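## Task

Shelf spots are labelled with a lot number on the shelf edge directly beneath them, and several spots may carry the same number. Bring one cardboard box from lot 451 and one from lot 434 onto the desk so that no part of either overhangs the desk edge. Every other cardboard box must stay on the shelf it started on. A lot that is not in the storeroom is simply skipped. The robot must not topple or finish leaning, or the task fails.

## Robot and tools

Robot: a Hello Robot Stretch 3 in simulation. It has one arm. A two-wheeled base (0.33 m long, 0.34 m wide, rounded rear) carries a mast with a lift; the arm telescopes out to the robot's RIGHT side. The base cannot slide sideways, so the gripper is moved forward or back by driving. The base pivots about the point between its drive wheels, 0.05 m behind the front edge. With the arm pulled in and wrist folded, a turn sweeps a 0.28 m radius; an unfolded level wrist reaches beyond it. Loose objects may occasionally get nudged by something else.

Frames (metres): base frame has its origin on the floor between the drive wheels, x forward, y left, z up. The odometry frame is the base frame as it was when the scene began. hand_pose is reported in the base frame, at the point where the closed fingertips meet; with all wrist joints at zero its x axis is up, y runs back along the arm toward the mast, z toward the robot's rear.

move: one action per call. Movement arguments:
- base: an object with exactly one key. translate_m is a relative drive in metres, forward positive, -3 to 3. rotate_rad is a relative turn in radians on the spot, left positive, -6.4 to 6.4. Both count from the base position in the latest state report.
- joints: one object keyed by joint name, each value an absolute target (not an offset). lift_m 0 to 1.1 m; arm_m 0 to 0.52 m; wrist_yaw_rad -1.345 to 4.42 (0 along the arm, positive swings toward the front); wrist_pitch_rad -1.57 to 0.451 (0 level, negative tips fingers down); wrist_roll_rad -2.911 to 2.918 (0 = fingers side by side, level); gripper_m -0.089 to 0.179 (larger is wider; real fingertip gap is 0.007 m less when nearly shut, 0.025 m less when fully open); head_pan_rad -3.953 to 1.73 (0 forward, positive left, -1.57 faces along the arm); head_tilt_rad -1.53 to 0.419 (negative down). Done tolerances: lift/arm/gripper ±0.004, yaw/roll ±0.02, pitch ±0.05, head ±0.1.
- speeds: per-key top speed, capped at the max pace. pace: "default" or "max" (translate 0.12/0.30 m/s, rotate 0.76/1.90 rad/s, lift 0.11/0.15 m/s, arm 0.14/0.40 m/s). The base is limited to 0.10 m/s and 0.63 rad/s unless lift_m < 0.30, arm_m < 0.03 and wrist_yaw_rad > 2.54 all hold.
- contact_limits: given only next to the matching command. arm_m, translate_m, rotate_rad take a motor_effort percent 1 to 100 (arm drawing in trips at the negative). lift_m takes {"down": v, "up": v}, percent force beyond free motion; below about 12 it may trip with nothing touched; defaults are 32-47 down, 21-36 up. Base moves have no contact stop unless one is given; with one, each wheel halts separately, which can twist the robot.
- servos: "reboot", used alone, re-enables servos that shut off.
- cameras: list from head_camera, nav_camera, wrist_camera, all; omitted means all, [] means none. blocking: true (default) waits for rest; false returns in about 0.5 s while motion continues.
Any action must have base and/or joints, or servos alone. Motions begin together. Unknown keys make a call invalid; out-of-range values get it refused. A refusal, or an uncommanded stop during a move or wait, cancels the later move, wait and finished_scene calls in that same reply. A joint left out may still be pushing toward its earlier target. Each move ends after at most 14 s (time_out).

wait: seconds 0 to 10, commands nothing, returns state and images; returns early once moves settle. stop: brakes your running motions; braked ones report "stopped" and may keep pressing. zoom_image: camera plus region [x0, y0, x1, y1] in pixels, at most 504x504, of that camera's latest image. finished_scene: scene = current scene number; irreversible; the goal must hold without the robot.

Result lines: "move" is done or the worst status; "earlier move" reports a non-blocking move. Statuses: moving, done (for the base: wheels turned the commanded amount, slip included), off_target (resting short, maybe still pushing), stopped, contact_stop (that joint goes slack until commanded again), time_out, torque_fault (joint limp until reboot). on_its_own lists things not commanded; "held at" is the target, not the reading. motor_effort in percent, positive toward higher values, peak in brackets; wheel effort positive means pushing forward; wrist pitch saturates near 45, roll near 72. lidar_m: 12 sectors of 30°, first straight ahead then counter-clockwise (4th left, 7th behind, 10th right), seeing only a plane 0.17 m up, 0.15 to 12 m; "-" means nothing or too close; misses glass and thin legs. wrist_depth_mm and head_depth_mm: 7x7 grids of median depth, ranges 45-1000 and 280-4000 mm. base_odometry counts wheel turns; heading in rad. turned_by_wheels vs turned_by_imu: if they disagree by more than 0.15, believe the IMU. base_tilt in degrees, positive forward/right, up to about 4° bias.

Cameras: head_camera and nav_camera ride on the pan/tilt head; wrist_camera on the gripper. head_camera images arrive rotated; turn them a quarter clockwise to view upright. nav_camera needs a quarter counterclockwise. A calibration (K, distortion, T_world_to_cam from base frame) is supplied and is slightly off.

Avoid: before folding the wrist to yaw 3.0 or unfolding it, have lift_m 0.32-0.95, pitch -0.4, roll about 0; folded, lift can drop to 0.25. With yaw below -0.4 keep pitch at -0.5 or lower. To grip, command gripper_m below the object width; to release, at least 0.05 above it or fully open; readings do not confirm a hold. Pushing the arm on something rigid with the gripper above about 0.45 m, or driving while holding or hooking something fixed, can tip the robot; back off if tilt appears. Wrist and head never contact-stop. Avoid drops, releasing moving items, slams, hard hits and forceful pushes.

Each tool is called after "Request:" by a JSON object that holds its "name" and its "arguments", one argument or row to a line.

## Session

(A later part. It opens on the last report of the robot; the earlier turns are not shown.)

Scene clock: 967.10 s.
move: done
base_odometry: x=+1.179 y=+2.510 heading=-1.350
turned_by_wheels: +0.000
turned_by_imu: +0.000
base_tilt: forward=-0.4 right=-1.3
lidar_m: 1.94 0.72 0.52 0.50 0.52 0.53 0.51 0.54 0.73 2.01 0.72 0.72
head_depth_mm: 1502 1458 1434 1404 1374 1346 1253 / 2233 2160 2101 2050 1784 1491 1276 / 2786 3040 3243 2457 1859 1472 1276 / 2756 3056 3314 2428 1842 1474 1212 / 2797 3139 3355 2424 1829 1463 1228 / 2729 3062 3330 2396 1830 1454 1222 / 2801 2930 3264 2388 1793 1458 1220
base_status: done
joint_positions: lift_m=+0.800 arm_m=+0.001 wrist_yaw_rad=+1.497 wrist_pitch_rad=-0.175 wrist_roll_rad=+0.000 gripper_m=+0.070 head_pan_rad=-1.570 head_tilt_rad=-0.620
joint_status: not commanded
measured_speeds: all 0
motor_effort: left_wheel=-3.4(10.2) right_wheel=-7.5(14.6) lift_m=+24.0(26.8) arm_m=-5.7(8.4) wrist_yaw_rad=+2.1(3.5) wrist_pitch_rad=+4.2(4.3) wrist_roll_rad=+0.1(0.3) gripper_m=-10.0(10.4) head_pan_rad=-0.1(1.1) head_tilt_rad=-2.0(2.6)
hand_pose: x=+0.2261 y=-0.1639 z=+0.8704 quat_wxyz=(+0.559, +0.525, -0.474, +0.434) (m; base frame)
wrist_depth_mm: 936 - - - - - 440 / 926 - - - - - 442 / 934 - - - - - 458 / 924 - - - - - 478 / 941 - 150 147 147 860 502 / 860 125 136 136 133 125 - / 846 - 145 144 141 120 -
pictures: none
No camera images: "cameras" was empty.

Request:
{"name": "move", "arguments": {
  "base": {"rotate_rad": -1.6},
  "cameras": ["wrist_camera"]
}}

Scene clock: 1012.80 s.
move: done
base_odometry: x=+1.179 y=+2.510 heading=-2.950
turned_by_wheels: -1.600
turned_by_imu: -1.574
base_tilt: forward=-0.4 right=-1.2
lidar_m: 1.90 0.73 0.72 2.07 0.73 0.53 0.51 0.52 0.54 0.51 0.53 0.72
head_depth_mm: 402 445 496 564 650 763 906 / 403 444 496 562 646 760 873 / 402 444 495 561 644 759 847 / 401 443 493 560 646 758 847 / 401 441 494 558 641 757 920 / 399 441 492 557 643 754 913 / 400 441 491 554 640 750 906
base_status: done
joint_positions: lift_m=+0.800 arm_m=+0.001 wrist_yaw_rad=+1.497 wrist_pitch_rad=-0.175 wrist_roll_rad=+0.000 gripper_m=+0.070 head_pan_rad=-1.570 head_tilt_rad=-0.620
joint_status: not commanded
measured_speeds: all 0
motor_effort: left_wheel=+7.8(12.0) right_wheel=-10.6(13.9) lift_m=+25.5(25.6) arm_m=-13.0(13.0) wrist_yaw_rad=+2.2(3.7) wrist_pitch_rad=+4.2(4.3) wrist_roll_rad=-0.1(0.4) gripper_m=-9.9(10.2) head_pan_rad=+0.5(1.0) head_tilt_rad=-2.2(3.0)
hand_pose: x=+0.2261 y=-0.1638 z=+0.8704 quat_wxyz=(+0.559, +0.525, -0.474, +0.434) (m; base frame)
wrist_depth_mm: - - - - - - 435 / - - - - - - 441 / - - - - - - 439 / - - - - - - 444 / - - 151 146 147 - 428 / - 125 136 136 134 124 445 / - - 145 145 141 118 433
pictures: wrist_camera
camera_calibration:
wrist_camera: T_world_to_cam=[[-0.0314589, -0.99938, -0.0158298, -0.13621], [-0.366972, 0.0262804, -0.929861, 0.929185], [0.9297, -0.0234433, -0.367571, 0.272064], [0, 0, 0, 1]] pos_world=[0.0837617, -0.154167, 0.96186]

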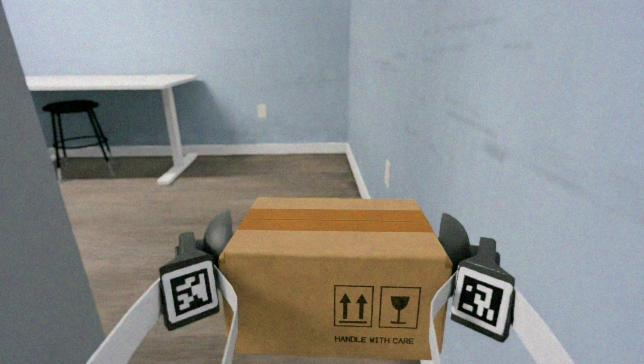

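Request:
{"name": "move", "arguments": {
  "base": {"translate_m": 1.3},
  "cameras": []
}}

Request:
{"name": "move", "arguments": {
  "base": {"translate_m": 0.55},
  "cameras": ["wrist_camera"]
}}

Scene clock: 1036.47 s.
move: done
base_odometry: x=-0.097 y=+2.262 heading=-2.950
turned_by_wheels: +0.000
turned_by_imu: +0.000
base_tilt: forward=-0.4 right=-1.3
lidar_m: 1.85 1.77 2.43 1.36 0.65 0.74 1.80 0.71 0.52 0.50 0.51 0.70
head_depth_mm: 389 429 479 542 628 737 872 / 388 428 478 540 623 733 841 / 387 427 477 540 624 733 814 / 387 426 476 539 619 731 815 / 387 425 474 538 620 731 888 / 385 425 473 536 617 730 880 / 385 424 473 534 616 725 868
base_status: done
joint_positions: lift_m=+0.800 arm_m=+0.001 wrist_yaw_rad=+1.497 wrist_pitch_rad=-0.175 wrist_roll_rad=+0.000 gripper_m=+0.070 head_pan_rad=-1.570 head_tilt_rad=-0.620
joint_status: not commanded
measured_speeds: all 0
motor_effort: left_wheel=+3.2(12.5) right_wheel=+6.3(10.5) lift_m=+28.2(29.2) arm_m=-12.0(13.3) wrist_yaw_rad=+3.5(3.5) wrist_pitch_rad=+4.2(4.3) wrist_roll_rad=+0.1(0.3) gripper_m=-9.6(10.4) head_pan_rad=+1.7(2.1) head_tilt_rad=-3.6(4.7)
hand_pose: x=+0.2261 y=-0.1638 z=+0.8704 quat_wxyz=(+0.559, +0.525, -0.474, +0.434) (m; base frame)
wrist_depth_mm: - - - - - - 418 / - - - - - - 417 / - - - - - - 419 / - - - - - - 425 / - - 150 147 146 - 425 / - 125 135 136 133 124 429 / - - 145 145 141 118 429
pictures: none
No camera images: "cameras" was empty.

Scene clock: 1043.07 s.
move: done
base_odometry: x=-0.637 y=+2.157 heading=-2.950
turned_by_wheels: +0.000
turned_by_imu: -0.001
base_tilt: forward=-0.3 right=-1.2
lidar_m: 1.41 1.34 1.35 3.59 1.26 1.03 2.02 0.70 0.51 0.49 0.51 0.69
head_depth_mm: 383 423 472 534 617 726 855 / 383 423 470 535 615 725 830 / 382 421 470 532 612 722 804 / 382 421 470 532 613 722 801 / 381 419 469 529 612 719 874 / 379 418 467 528 608 715 866 / 379 419 466 530 607 715 865
base_status: done
joint_positions: lift_m=+0.800 arm_m=+0.001 wrist_yaw_rad=+1.497 wrist_pitch_rad=-0.175 wrist_roll_rad=+0.000 gripper_m=+0.070 head_pan_rad=-1.570 head_tilt_rad=-0.620
joint_status: not commanded
measured_speeds: all 0
motor_effort: left_wheel=+4.0(12.1) right_wheel=+5.3(10.3) lift_m=+30.2(30.5) arm_m=-10.9(12.3) wrist_yaw_rad=+1.1(3.5) wrist_pitch_rad=+4.1(4.3) wrist_roll_rad=-0.2(0.3) gripper_m=-10.0(10.4) head_pan_rad=+1.7(2.5) head_tilt_rad=-4.8(5.5)
hand_pose: x=+0.2261 y=-0.1638 z=+0.8704 quat_wxyz=(+0.559, +0.525, -0.474, +0.434) (m; base frame)
wrist_depth_mm: - - - - - - 407 / - - - - - - 409 / - - - - - - 411 / - - - - - - 415 / - - 151 147 146 - 417 / - 124 136 136 133 123 416 / - - 145 144 141 117 415
pictures: wrist_camera
camera_calibration:
wrist_camera: T_world_to_cam=[[-0.031459, -0.99938, -0.0158297, -0.136203], [-0.366972, 0.0262803, -0.929861, 0.929185], [0.9297, -0.0234434, -0.367571, 0.272064], [0, 0, 0, 1]] pos_world=[0.0837617, -0.154159, 0.96186]

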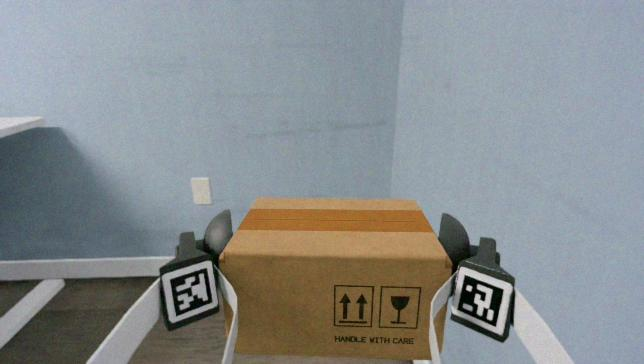

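Request:
{"name": "move", "arguments": {
  "base": {"rotate_rad": 1.6},
  "cameras": []
}}

Request:
{"name": "move", "arguments": {
  "base": {"translate_m": 1.25},
  "cameras": ["head_camera"]
}}

Scene clock: 1055.37 s.
move: done
base_odometry: x=-0.637 y=+2.157 heading=-1.350
turned_by_wheels: +1.600
turned_by_imu: +1.574
base_tilt: forward=-0.4 right=-1.3
lidar_m: 3.38 1.24 1.03 1.90 0.70 0.51 0.49 0.51 0.70 1.42 1.34 1.71
head_depth_mm: 1180 1289 1370 1337 1311 1289 1222 / 1174 1300 1452 1638 1756 1505 1282 / 1184 1298 1449 1639 1803 1470 1269 / 1173 1307 1450 1640 1790 1475 1206 / 1177 1300 1445 1649 1785 1462 1227 / 1185 1299 1453 1640 1776 1454 1217 / 1176 1290 1444 1633 1785 1460 1221
base_status: done
joint_positions: lift_m=+0.800 arm_m=+0.001 wrist_yaw_rad=+1.497 wrist_pitch_rad=-0.175 wrist_roll_rad=+0.000 gripper_m=+0.070 head_pan_rad=-1.570 head_tilt_rad=-0.620
joint_status: not commanded
measured_speeds: all 0
motor_effort: left_wheel=-8.5(12.4) right_wheel=+8.7(13.0) lift_m=+31.3(31.5) arm_m=-13.0(13.5) wrist_yaw_rad=+2.0(3.3) wrist_pitch_rad=+4.1(4.3) wrist_roll_rad=-0.1(0.3) gripper_m=-10.1(10.3) head_pan_rad=+2.3(2.9) head_tilt_rad=-4.6(6.1)
hand_pose: x=+0.2261 y=-0.1638 z=+0.8704 quat_wxyz=(+0.559, +0.525, -0.474, +0.434) (m; base frame)
wrist_depth_mm: - - - - - - - / - - - - - - - / - - - - - - - / - - - - - - - / - - 151 146 147 - - / - 125 135 136 134 127 - / - - 145 144 142 120 -
pictures: none
No camera images: "cameras" was empty.

Scene clock: 1068.97 s.
move: done
base_odometry: x=-0.364 y=+0.937 heading=-1.350
turned_by_wheels: +0.000
turned_by_imu: +0.000
base_tilt: forward=-0.4 right=-1.2
lidar_m: 2.56 1.24 0.91 0.87 0.91 1.80 1.73 1.80 1.01 0.92 0.90 1.98
head_depth_mm: 1183 1301 1458 1108 901 1507 1284 / 1175 1295 1422 1099 890 1459 1271 / 1187 1296 1428 1090 881 1450 1268 / 1174 1292 1409 1081 875 1483 1209 / 1176 1296 1403 1066 902 1475 1237 / 1183 1302 1410 1060 895 1418 1223 / 1180 1304 1409 1046 887 1410 1221
base_status: done
joint_positions: lift_m=+0.800 arm_m=+0.001 wrist_yaw_rad=+1.497 wrist_pitch_rad=-0.175 wrist_roll_rad=+0.000 gripper_m=+0.070 head_pan_rad=-1.570 head_tilt_rad=-0.620
joint_status: not commanded
measured_speeds: all 0
motor_effort: left_wheel=+4.8(9.2) right_wheel=+5.0(14.7) lift_m=+31.5(32.2) arm_m=-12.5(13.8) wrist_yaw_rad=+2.1(3.6) wrist_pitch_rad=+4.1(4.3) wrist_roll_rad=+0.1(0.4) gripper_m=-9.5(10.4) head_pan_rad=+3.3(4.0) head_tilt_rad=-4.7(6.2)
hand_pose: x=+0.2261 y=-0.1638 z=+0.8704 quat_wxyz=(+0.559, +0.525, -0.474, +0.434) (m; base frame)
wrist_depth_mm: - - - - - - - / - - - - - - - / - - - - - - - / - - - - - - - / - - 151 147 146 - - / - 125 136 136 134 127 - / - - 145 144 142 120 -
pictures: head_camera (sideways)
camera_calibration:
head_camera: T_world_to_cam=[[-0.0466566, 0.537005, -0.842288, 1.11161], [0.997497, -0.019802, -0.0678789, 0.0818905], [-0.0531303, -0.843347, -0.534737, 0.651811], [0, 0, 0, 1]] pos_world=[0.00480916, -0.0456132, 1.2904]

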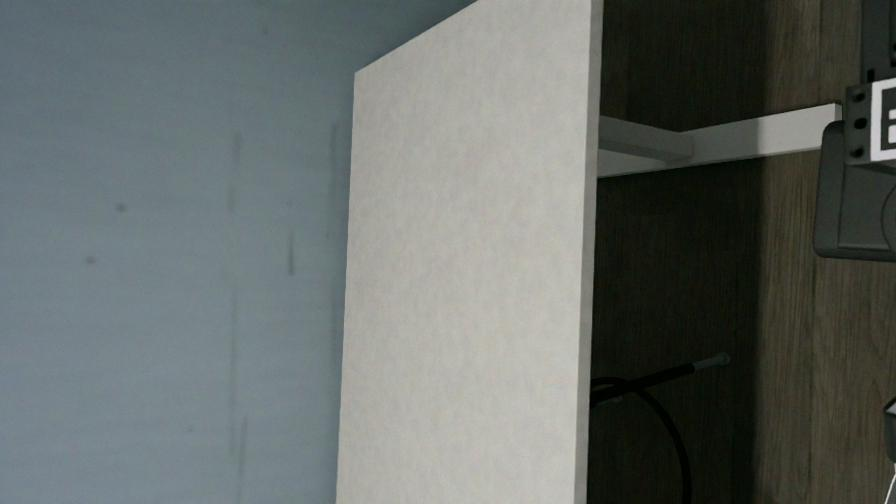

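Request:
{"name": "move", "arguments": {
  "joints": {"wrist_yaw_rad": 0.0, "arm_m": 0.44},
  "contact_limits": {"arm_m": 30},
  "cameras": ["head_camera", "wrist_camera"]
}}

Scene clock: 1108.90 s.
move: done
base_odometry: x=-0.364 y=+0.937 heading=-1.350
turned_by_wheels: +0.000
turned_by_imu: +0.000
base_tilt: forward=-0.3 right=-1.1
lidar_m: 2.56 1.24 0.91 0.87 0.91 1.80 1.74 1.80 1.01 0.92 0.90 1.98
head_depth_mm: 1181 1309 1464 1106 889 326 - / 1185 1302 1440 1056 398 336 1190 / 1190 1307 1412 601 877 1443 1240 / 1184 1299 1405 696 877 1483 1230 / 1177 1303 1402 1066 905 1454 1228 / 1187 1300 1400 1062 892 1419 1224 / 1183 1307 1402 1044 884 1413 1215
base_status: not commanded
joint_positions: lift_m=+0.800 arm_m=+0.440 wrist_yaw_rad=+0.003 wrist_pitch_rad=-0.175 wrist_roll_rad=+0.000 gripper_m=+0.070 head_pan_rad=-1.570 head_tilt_rad=-0.620
joint_status: all done
measured_speeds: all 0
motor_effort: left_wheel=+5.2(5.4) right_wheel=+4.9(5.9) lift_m=+30.5(31.6) arm_m=+13.0(14.9) wrist_yaw_rad=-3.1(6.7) wrist_pitch_rad=+4.2(4.3) wrist_roll_rad=-0.2(0.4) gripper_m=-9.6(10.2) head_pan_rad=+3.2(4.0) head_tilt_rad=-4.3(5.8)
contact_limits: arm_m 30 (drawing in: default 31, maximum 55; extending or still: default 40, maximum 69)
hand_pose: x=-0.0207 y=-0.8331 z=+0.8704 quat_wxyz=(+0.705, +0.063, -0.704, -0.061) (m; base frame)
wrist_depth_mm: - - - - - - - / - - - - - - - / - - - - - - - / - - - - - - - / - - 150 147 146 - - / - 123 136 136 133 123 - / - 117 143 143 141 117 -
pictures: head_camera (sideways), wrist_camera
camera_calibration:
head_camera: T_world_to_cam=[[-0.0467516, 0.536997, -0.842288, 1.11161], [0.997501, -0.0196256, -0.0678789, 0.0818904], [-0.0529811, -0.843356, -0.534737, 0.65181], [0, 0, 0, 1]] pos_world=[0.00481723, -0.0456134, 1.2904]
wrist_camera: T_world_to_cam=[[-0.998862, -0.0449995, -0.0158299, -0.0377733], [-0.00183811, 0.367907, -0.929861, 1.14838], [0.0476672, -0.928773, -0.367571, -0.286673], [0, 0, 0, 1]] pos_world=[-0.0219546, -0.69045, 0.96186]

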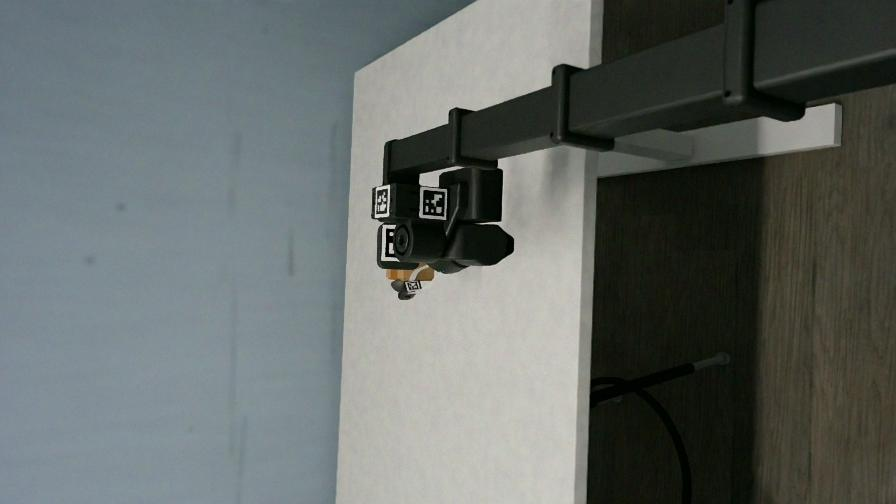

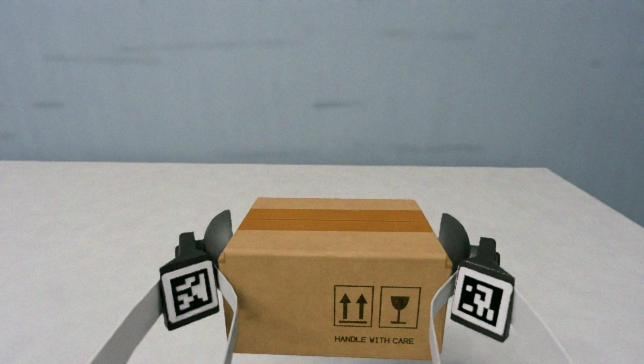

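Request:
{"name": "move", "arguments": {
  "joints": {"lift_m": 0.705},
  "cameras": []
}}

Request:
{"name": "move", "arguments": {
  "joints": {"lift_m": 0.677},
  "speeds": {"lift_m": 0.03},
  "contact_limits": {"lift_m": {"down": 12}},
  "cameras": ["wrist_camera"]
}}

Scene clock: 1116.67 s.
move: done
base_odometry: x=-0.364 y=+0.937 heading=-1.350
turned_by_wheels: +0.000
turned_by_imu: +0.000
base_tilt: forward=-0.2 right=-1.2
lidar_m: 2.56 1.24 0.91 0.87 0.91 1.79 1.73 1.80 1.01 0.92 0.90 1.98
head_depth_mm: 1179 1299 1454 1111 895 1498 1232 / 1182 1308 1433 1100 856 436 354 / 1175 1303 1421 1084 652 1442 1240 / 1179 1304 1404 928 818 1473 1235 / 1171 1303 1410 1067 896 1460 1236 / 1177 1297 1406 1055 893 1412 1225 / 1183 1302 1414 1046 885 1416 1211
base_status: not commanded
joint_positions: lift_m=+0.705 arm_m=+0.440 wrist_yaw_rad=+0.003 wrist_pitch_rad=-0.175 wrist_roll_rad=+0.000 gripper_m=+0.070 head_pan_rad=-1.570 head_tilt_rad=-0.620
joint_status: all done
measured_speeds: all 0
motor_effort: left_wheel=+4.3(5.2) right_wheel=+5.0(5.8) lift_m=+23.8(27.8) arm_m=+13.5(13.6) wrist_yaw_rad=-3.2(4.4) wrist_pitch_rad=+4.2(4.3) wrist_roll_rad=-0.2(0.3) gripper_m=-9.6(10.1) head_pan_rad=+3.1(3.6) head_tilt_rad=-5.5(5.7)
contact_limits: arm_m 30 (drawing in: default 31, maximum 55; extending or still: default 40, maximum 69)
hand_pose: x=-0.0207 y=-0.8331 z=+0.7754 quat_wxyz=(+0.705, +0.063, -0.704, -0.061) (m; base frame)
wrist_depth_mm: - - - - - - - / - - - - - - - / - - - - - - - / - - - - - - - / 272 273 150 147 146 257 269 / 227 208 135 137 134 127 224 / 192 173 145 144 142 120 184
pictures: none
No camera images: "cameras" was empty.

Scene clock: 1118.03 s.
move: done
base_odometry: x=-0.364 y=+0.937 heading=-1.350
turned_by_wheels: +0.000
turned_by_imu: +0.000
base_tilt: forward=-0.4 right=-1.1
lidar_m: 2.56 1.24 0.91 0.87 0.91 1.80 1.73 1.80 1.00 0.92 0.90 1.98
head_depth_mm: 1177 1307 1457 1115 900 1506 1256 / 1183 1300 1424 1101 884 485 382 / 1181 1302 1433 1088 641 1400 1234 / 1179 1297 1403 1073 813 1481 1237 / 1180 1300 1409 1068 901 1463 1230 / 1185 1304 1401 1059 896 1416 1221 / 1183 1300 1408 1040 885 1414 1218
base_status: not commanded
joint_positions: lift_m=+0.677 arm_m=+0.440 wrist_yaw_rad=+0.003 wrist_pitch_rad=-0.150 wrist_roll_rad=+0.000 gripper_m=+0.070 head_pan_rad=-1.570 head_tilt_rad=-0.620
joint_status: all done
measured_speeds: all 0
motor_effort: left_wheel=+4.9(5.4) right_wheel=+4.1(5.8) lift_m=+21.7(26.9) arm_m=+12.7(13.7) wrist_yaw_rad=-2.8(4.7) wrist_pitch_rad=-0.4(4.2) wrist_roll_rad=+0.1(0.3) gripper_m=-9.5(10.2) head_pan_rad=+3.1(3.4) head_tilt_rad=-4.6(5.4)
contact_limits: arm_m 30 (drawing in: default 31, maximum 55; extending or still: default 40, maximum 69); lift_m down 12 (down: maximum 72; up: maximum 65)
hand_pose: x=-0.0207 y=-0.8347 z=+0.7536 quat_wxyz=(+0.706, +0.054, -0.705, -0.052) (m; base frame)
wrist_depth_mm: - - - - - - - / - - - - - - - / - - - - - - - / - - - - - - - / 238 251 151 145 146 248 249 / 194 126 136 136 133 127 192 / 165 147 147 146 143 120 157
pictures: wrist_camera
camera_calibration:
wrist_camera: T_world_to_cam=[[-0.99886, -0.0453988, -0.0147835, -0.0408076], [-0.00177532, 0.344734, -0.938699, 1.02766], [0.0477121, -0.937602, -0.344422, -0.355932], [0, 0, 0, 1]] pos_world=[-0.0219544, -0.689844, 0.841469]

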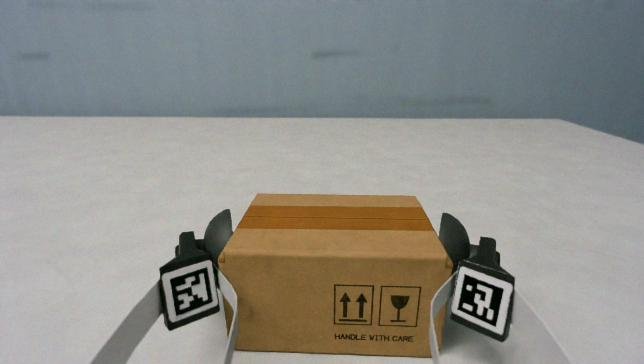

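Contact reached (pitch rose). Open the gripper.

Request:
{"name": "move", "arguments": {
  "joints": {"gripper_m": 0.179},
  "cameras": ["wrist_camera"]
}}

Request:
{"name": "move", "arguments": {
  "joints": {"lift_m": 0.78},
  "cameras": []
}}

Request:
{"name": "move", "arguments": {
  "joints": {"arm_m": 0.0, "head_pan_rad": -1.0, "head_tilt_rad": -0.5},
  "cameras": ["head_camera", "nav_camera"]
}}

Scene clock: 1130.47 s.
move: done
base_odometry: x=-0.364 y=+0.937 heading=-1.350
turned_by_wheels: +0.000
turned_by_imu: +0.000
base_tilt: forward=-0.3 right=-1.4
lidar_m: 2.56 1.24 0.91 0.87 0.91 1.80 1.73 1.80 1.01 0.92 0.91 1.98
head_depth_mm: 1183 1302 1454 1116 894 1521 1259 / 1177 1297 1427 1097 888 486 383 / 1181 1299 1420 1088 642 1406 1247 / 1189 1293 1419 1081 810 1475 1229 / 1179 1302 1409 1059 903 1456 1233 / 1186 1302 1408 1059 895 1426 1223 / 1177 1311 1410 1045 889 1403 1212
base_status: not commanded
joint_positions: lift_m=+0.677 arm_m=+0.440 wrist_yaw_rad=+0.003 wrist_pitch_rad=-0.164 wrist_roll_rad=+0.000 gripper_m=+0.179 head_pan_rad=-1.570 head_tilt_rad=-0.620
joint_status: all done
measured_speeds: all 0
motor_effort: left_wheel=+4.8(5.3) right_wheel=+4.4(5.5) lift_m=+31.0(31.0) arm_m=+11.9(12.9) wrist_yaw_rad=-3.9(4.4) wrist_pitch_rad=+2.1(2.2) wrist_roll_rad=+0.1(0.3) gripper_m=+0.6(84.3) head_pan_rad=+2.1(3.2) head_tilt_rad=-4.6(5.4)
contact_limits: arm_m 30 (drawing in: default 31, maximum 55; extending or still: default 40, maximum 69); lift_m down 12 (down: maximum 72; up: maximum 65)
hand_pose: x=-0.0207 y=-0.8338 z=+0.7501 quat_wxyz=(+0.705, +0.059, -0.704, -0.057) (m; base frame)
wrist_depth_mm: - - - - - - - / - - - - - - - / - - - - - - - / - - - 176 - - - / 240 240 145 137 137 238 238 / 119 145 141 137 135 185 121 / 118 148 147 144 142 152 108
pictures: wrist_camera
camera_calibration:
wrist_camera: T_world_to_cam=[[-0.998861, -0.0451763, -0.0153756, -0.0401945], [-0.0018109, 0.357848, -0.933778, 1.03132], [0.0476868, -0.932687, -0.357522, -0.342371], [0, 0, 0, 1]] pos_world=[-0.0219545, -0.690194, 0.839996]

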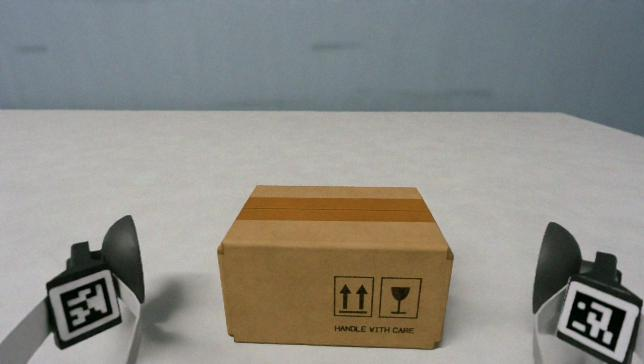

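Scene clock: 1132.23 s.
move: done
base_odometry: x=-0.364 y=+0.937 heading=-1.350
turned_by_wheels: +0.000
turned_by_imu: +0.000
base_tilt: forward=-0.2 right=-1.3
lidar_m: 2.55 1.24 0.91 0.87 0.90 1.80 1.74 1.80 1.01 0.92 0.90 1.98
head_depth_mm: 1179 1301 1458 1107 896 1432 296 / 1182 1305 1429 1102 412 359 1164 / 1175 1298 1427 613 846 1447 1241 / 1181 1306 1403 649 873 1475 1239 / 1180 1300 1411 1018 902 1471 1229 / 1186 1299 1400 1055 892 1414 1219 / 1183 1308 1409 1043 885 1412 1208
base_status: not commanded
joint_positions: lift_m=+0.780 arm_m=+0.440 wrist_yaw_rad=+0.003 wrist_pitch_rad=-0.165 wrist_roll_rad=+0.000 gripper_m=+0.179 head_pan_rad=-1.570 head_tilt_rad=-0.620
joint_status: all done
measured_speeds: all 0
motor_effort: left_wheel=+4.5(5.3) right_wheel=+4.4(5.9) lift_m=+30.4(33.7) arm_m=+11.4(12.5) wrist_yaw_rad=-3.4(4.4) wrist_pitch_rad=+2.3(2.4) wrist_roll_rad=+0.2(0.3) gripper_m=+0.5(1.0) head_pan_rad=+2.8(3.2) head_tilt_rad=-4.8(6.0)
contact_limits: arm_m 30 (drawing in: default 31, maximum 55; extending or still: default 40, maximum 69)
hand_pose: x=-0.0207 y=-0.8338 z=+0.8529 quat_wxyz=(+0.705, +0.060, -0.704, -0.057) (m; base frame)
wrist_depth_mm: - - - - - - - / - - - - - - - / - - - - - - - / - - - - - - - / - 143 - - - - - / 119 126 - - - - 117 / 119 268 266 213 267 267 107
pictures: none
No camera images: "cameras" was empty.

Scene clock: 1136.67 s.
move: done
base_odometry: x=-0.364 y=+0.937 heading=-1.350
turned_by_wheels: +0.000
turned_by_imu: +0.000
base_tilt: forward=-0.2 right=-1.4
lidar_m: 2.56 1.24 0.91 0.87 0.91 1.80 1.73 1.80 1.01 0.92 0.90 1.97
head_depth_mm: 1188 1266 1357 1396 968 794 1332 / 1263 1338 1438 1385 959 1205 1265 / 1330 1422 1537 1368 951 1583 1329 / 1418 1527 1655 1349 982 1567 1317 / 1512 1638 1790 1260 1073 1627 1324 / 1612 1757 1941 1325 1853 1588 1305 / 1725 1900 2126 1303 1995 1585 1308
base_status: not commanded
joint_positions: lift_m=+0.780 arm_m=+0.001 wrist_yaw_rad=+0.003 wrist_pitch_rad=-0.165 wrist_roll_rad=+0.000 gripper_m=+0.179 head_pan_rad=-1.000 head_tilt_rad=-0.500
joint_status: all done
measured_speeds: all 0
motor_effort: left_wheel=+5.1(5.4) right_wheel=+4.9(5.9) lift_m=+27.8(30.9) arm_m=-12.6(14.8) wrist_yaw_rad=-2.9(4.5) wrist_pitch_rad=+2.3(2.4) wrist_roll_rad=-0.2(0.4) gripper_m=+1.1(1.2) head_pan_rad=-3.4(5.6) head_tilt_rad=+3.6(6.4)
hand_pose: x=-0.0207 y=-0.3944 z=+0.8529 quat_wxyz=(+0.705, +0.060, -0.704, -0.057) (m; base frame)
wrist_depth_mm: - - - - - - - / - - - - - - - / - - - - - - - / - - - 593 - - - / - 144 - - - - - / 119 141 - - - - 118 / 119 - - - - - 108
pictures: head_camera (sideways), nav_camera (sideways)
camera_calibration:
head_camera: T_world_to_cam=[[-0.272543, 0.3387, -0.900557, 1.18898], [0.854676, 0.515084, -0.0649346, 0.0789389], [0.441869, -0.787382, -0.429862, 0.512332], [0, 0, 0, 1]] pos_world=[0.0301978, -0.0399671, 1.2961]
nav_camera: T_world_to_cam=[[0.260757, -0.374459, 0.889824, -1.11646], [-0.83217, -0.55442, 0.0105492, 0.0415198], [0.489386, -0.743236, -0.456182, 0.543948], [0, 0, 0, 1]] pos_world=[0.0594749, 0.00923441, 1.24115]

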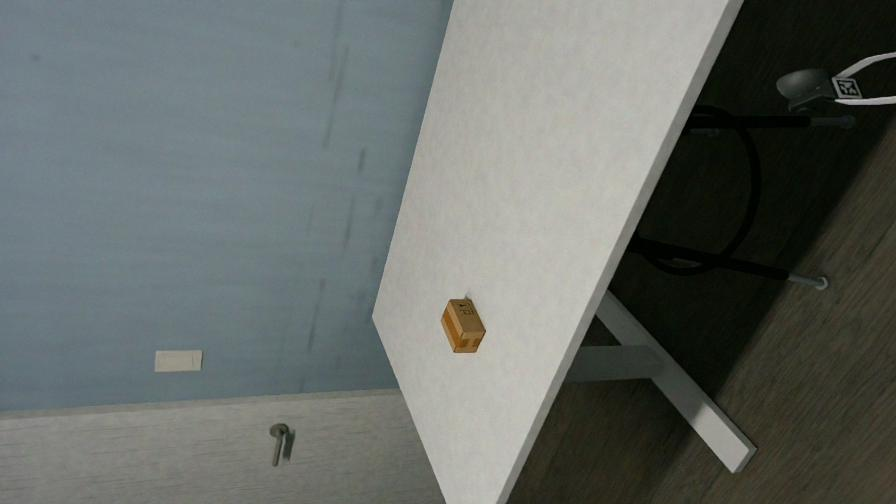

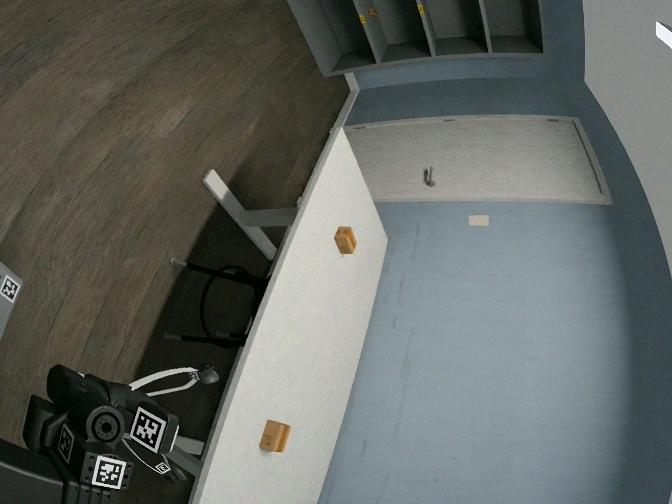

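Request:
{"name": "finished_scene", "arguments": {
  "scene": 2
}}

The scene is finished: the task was done.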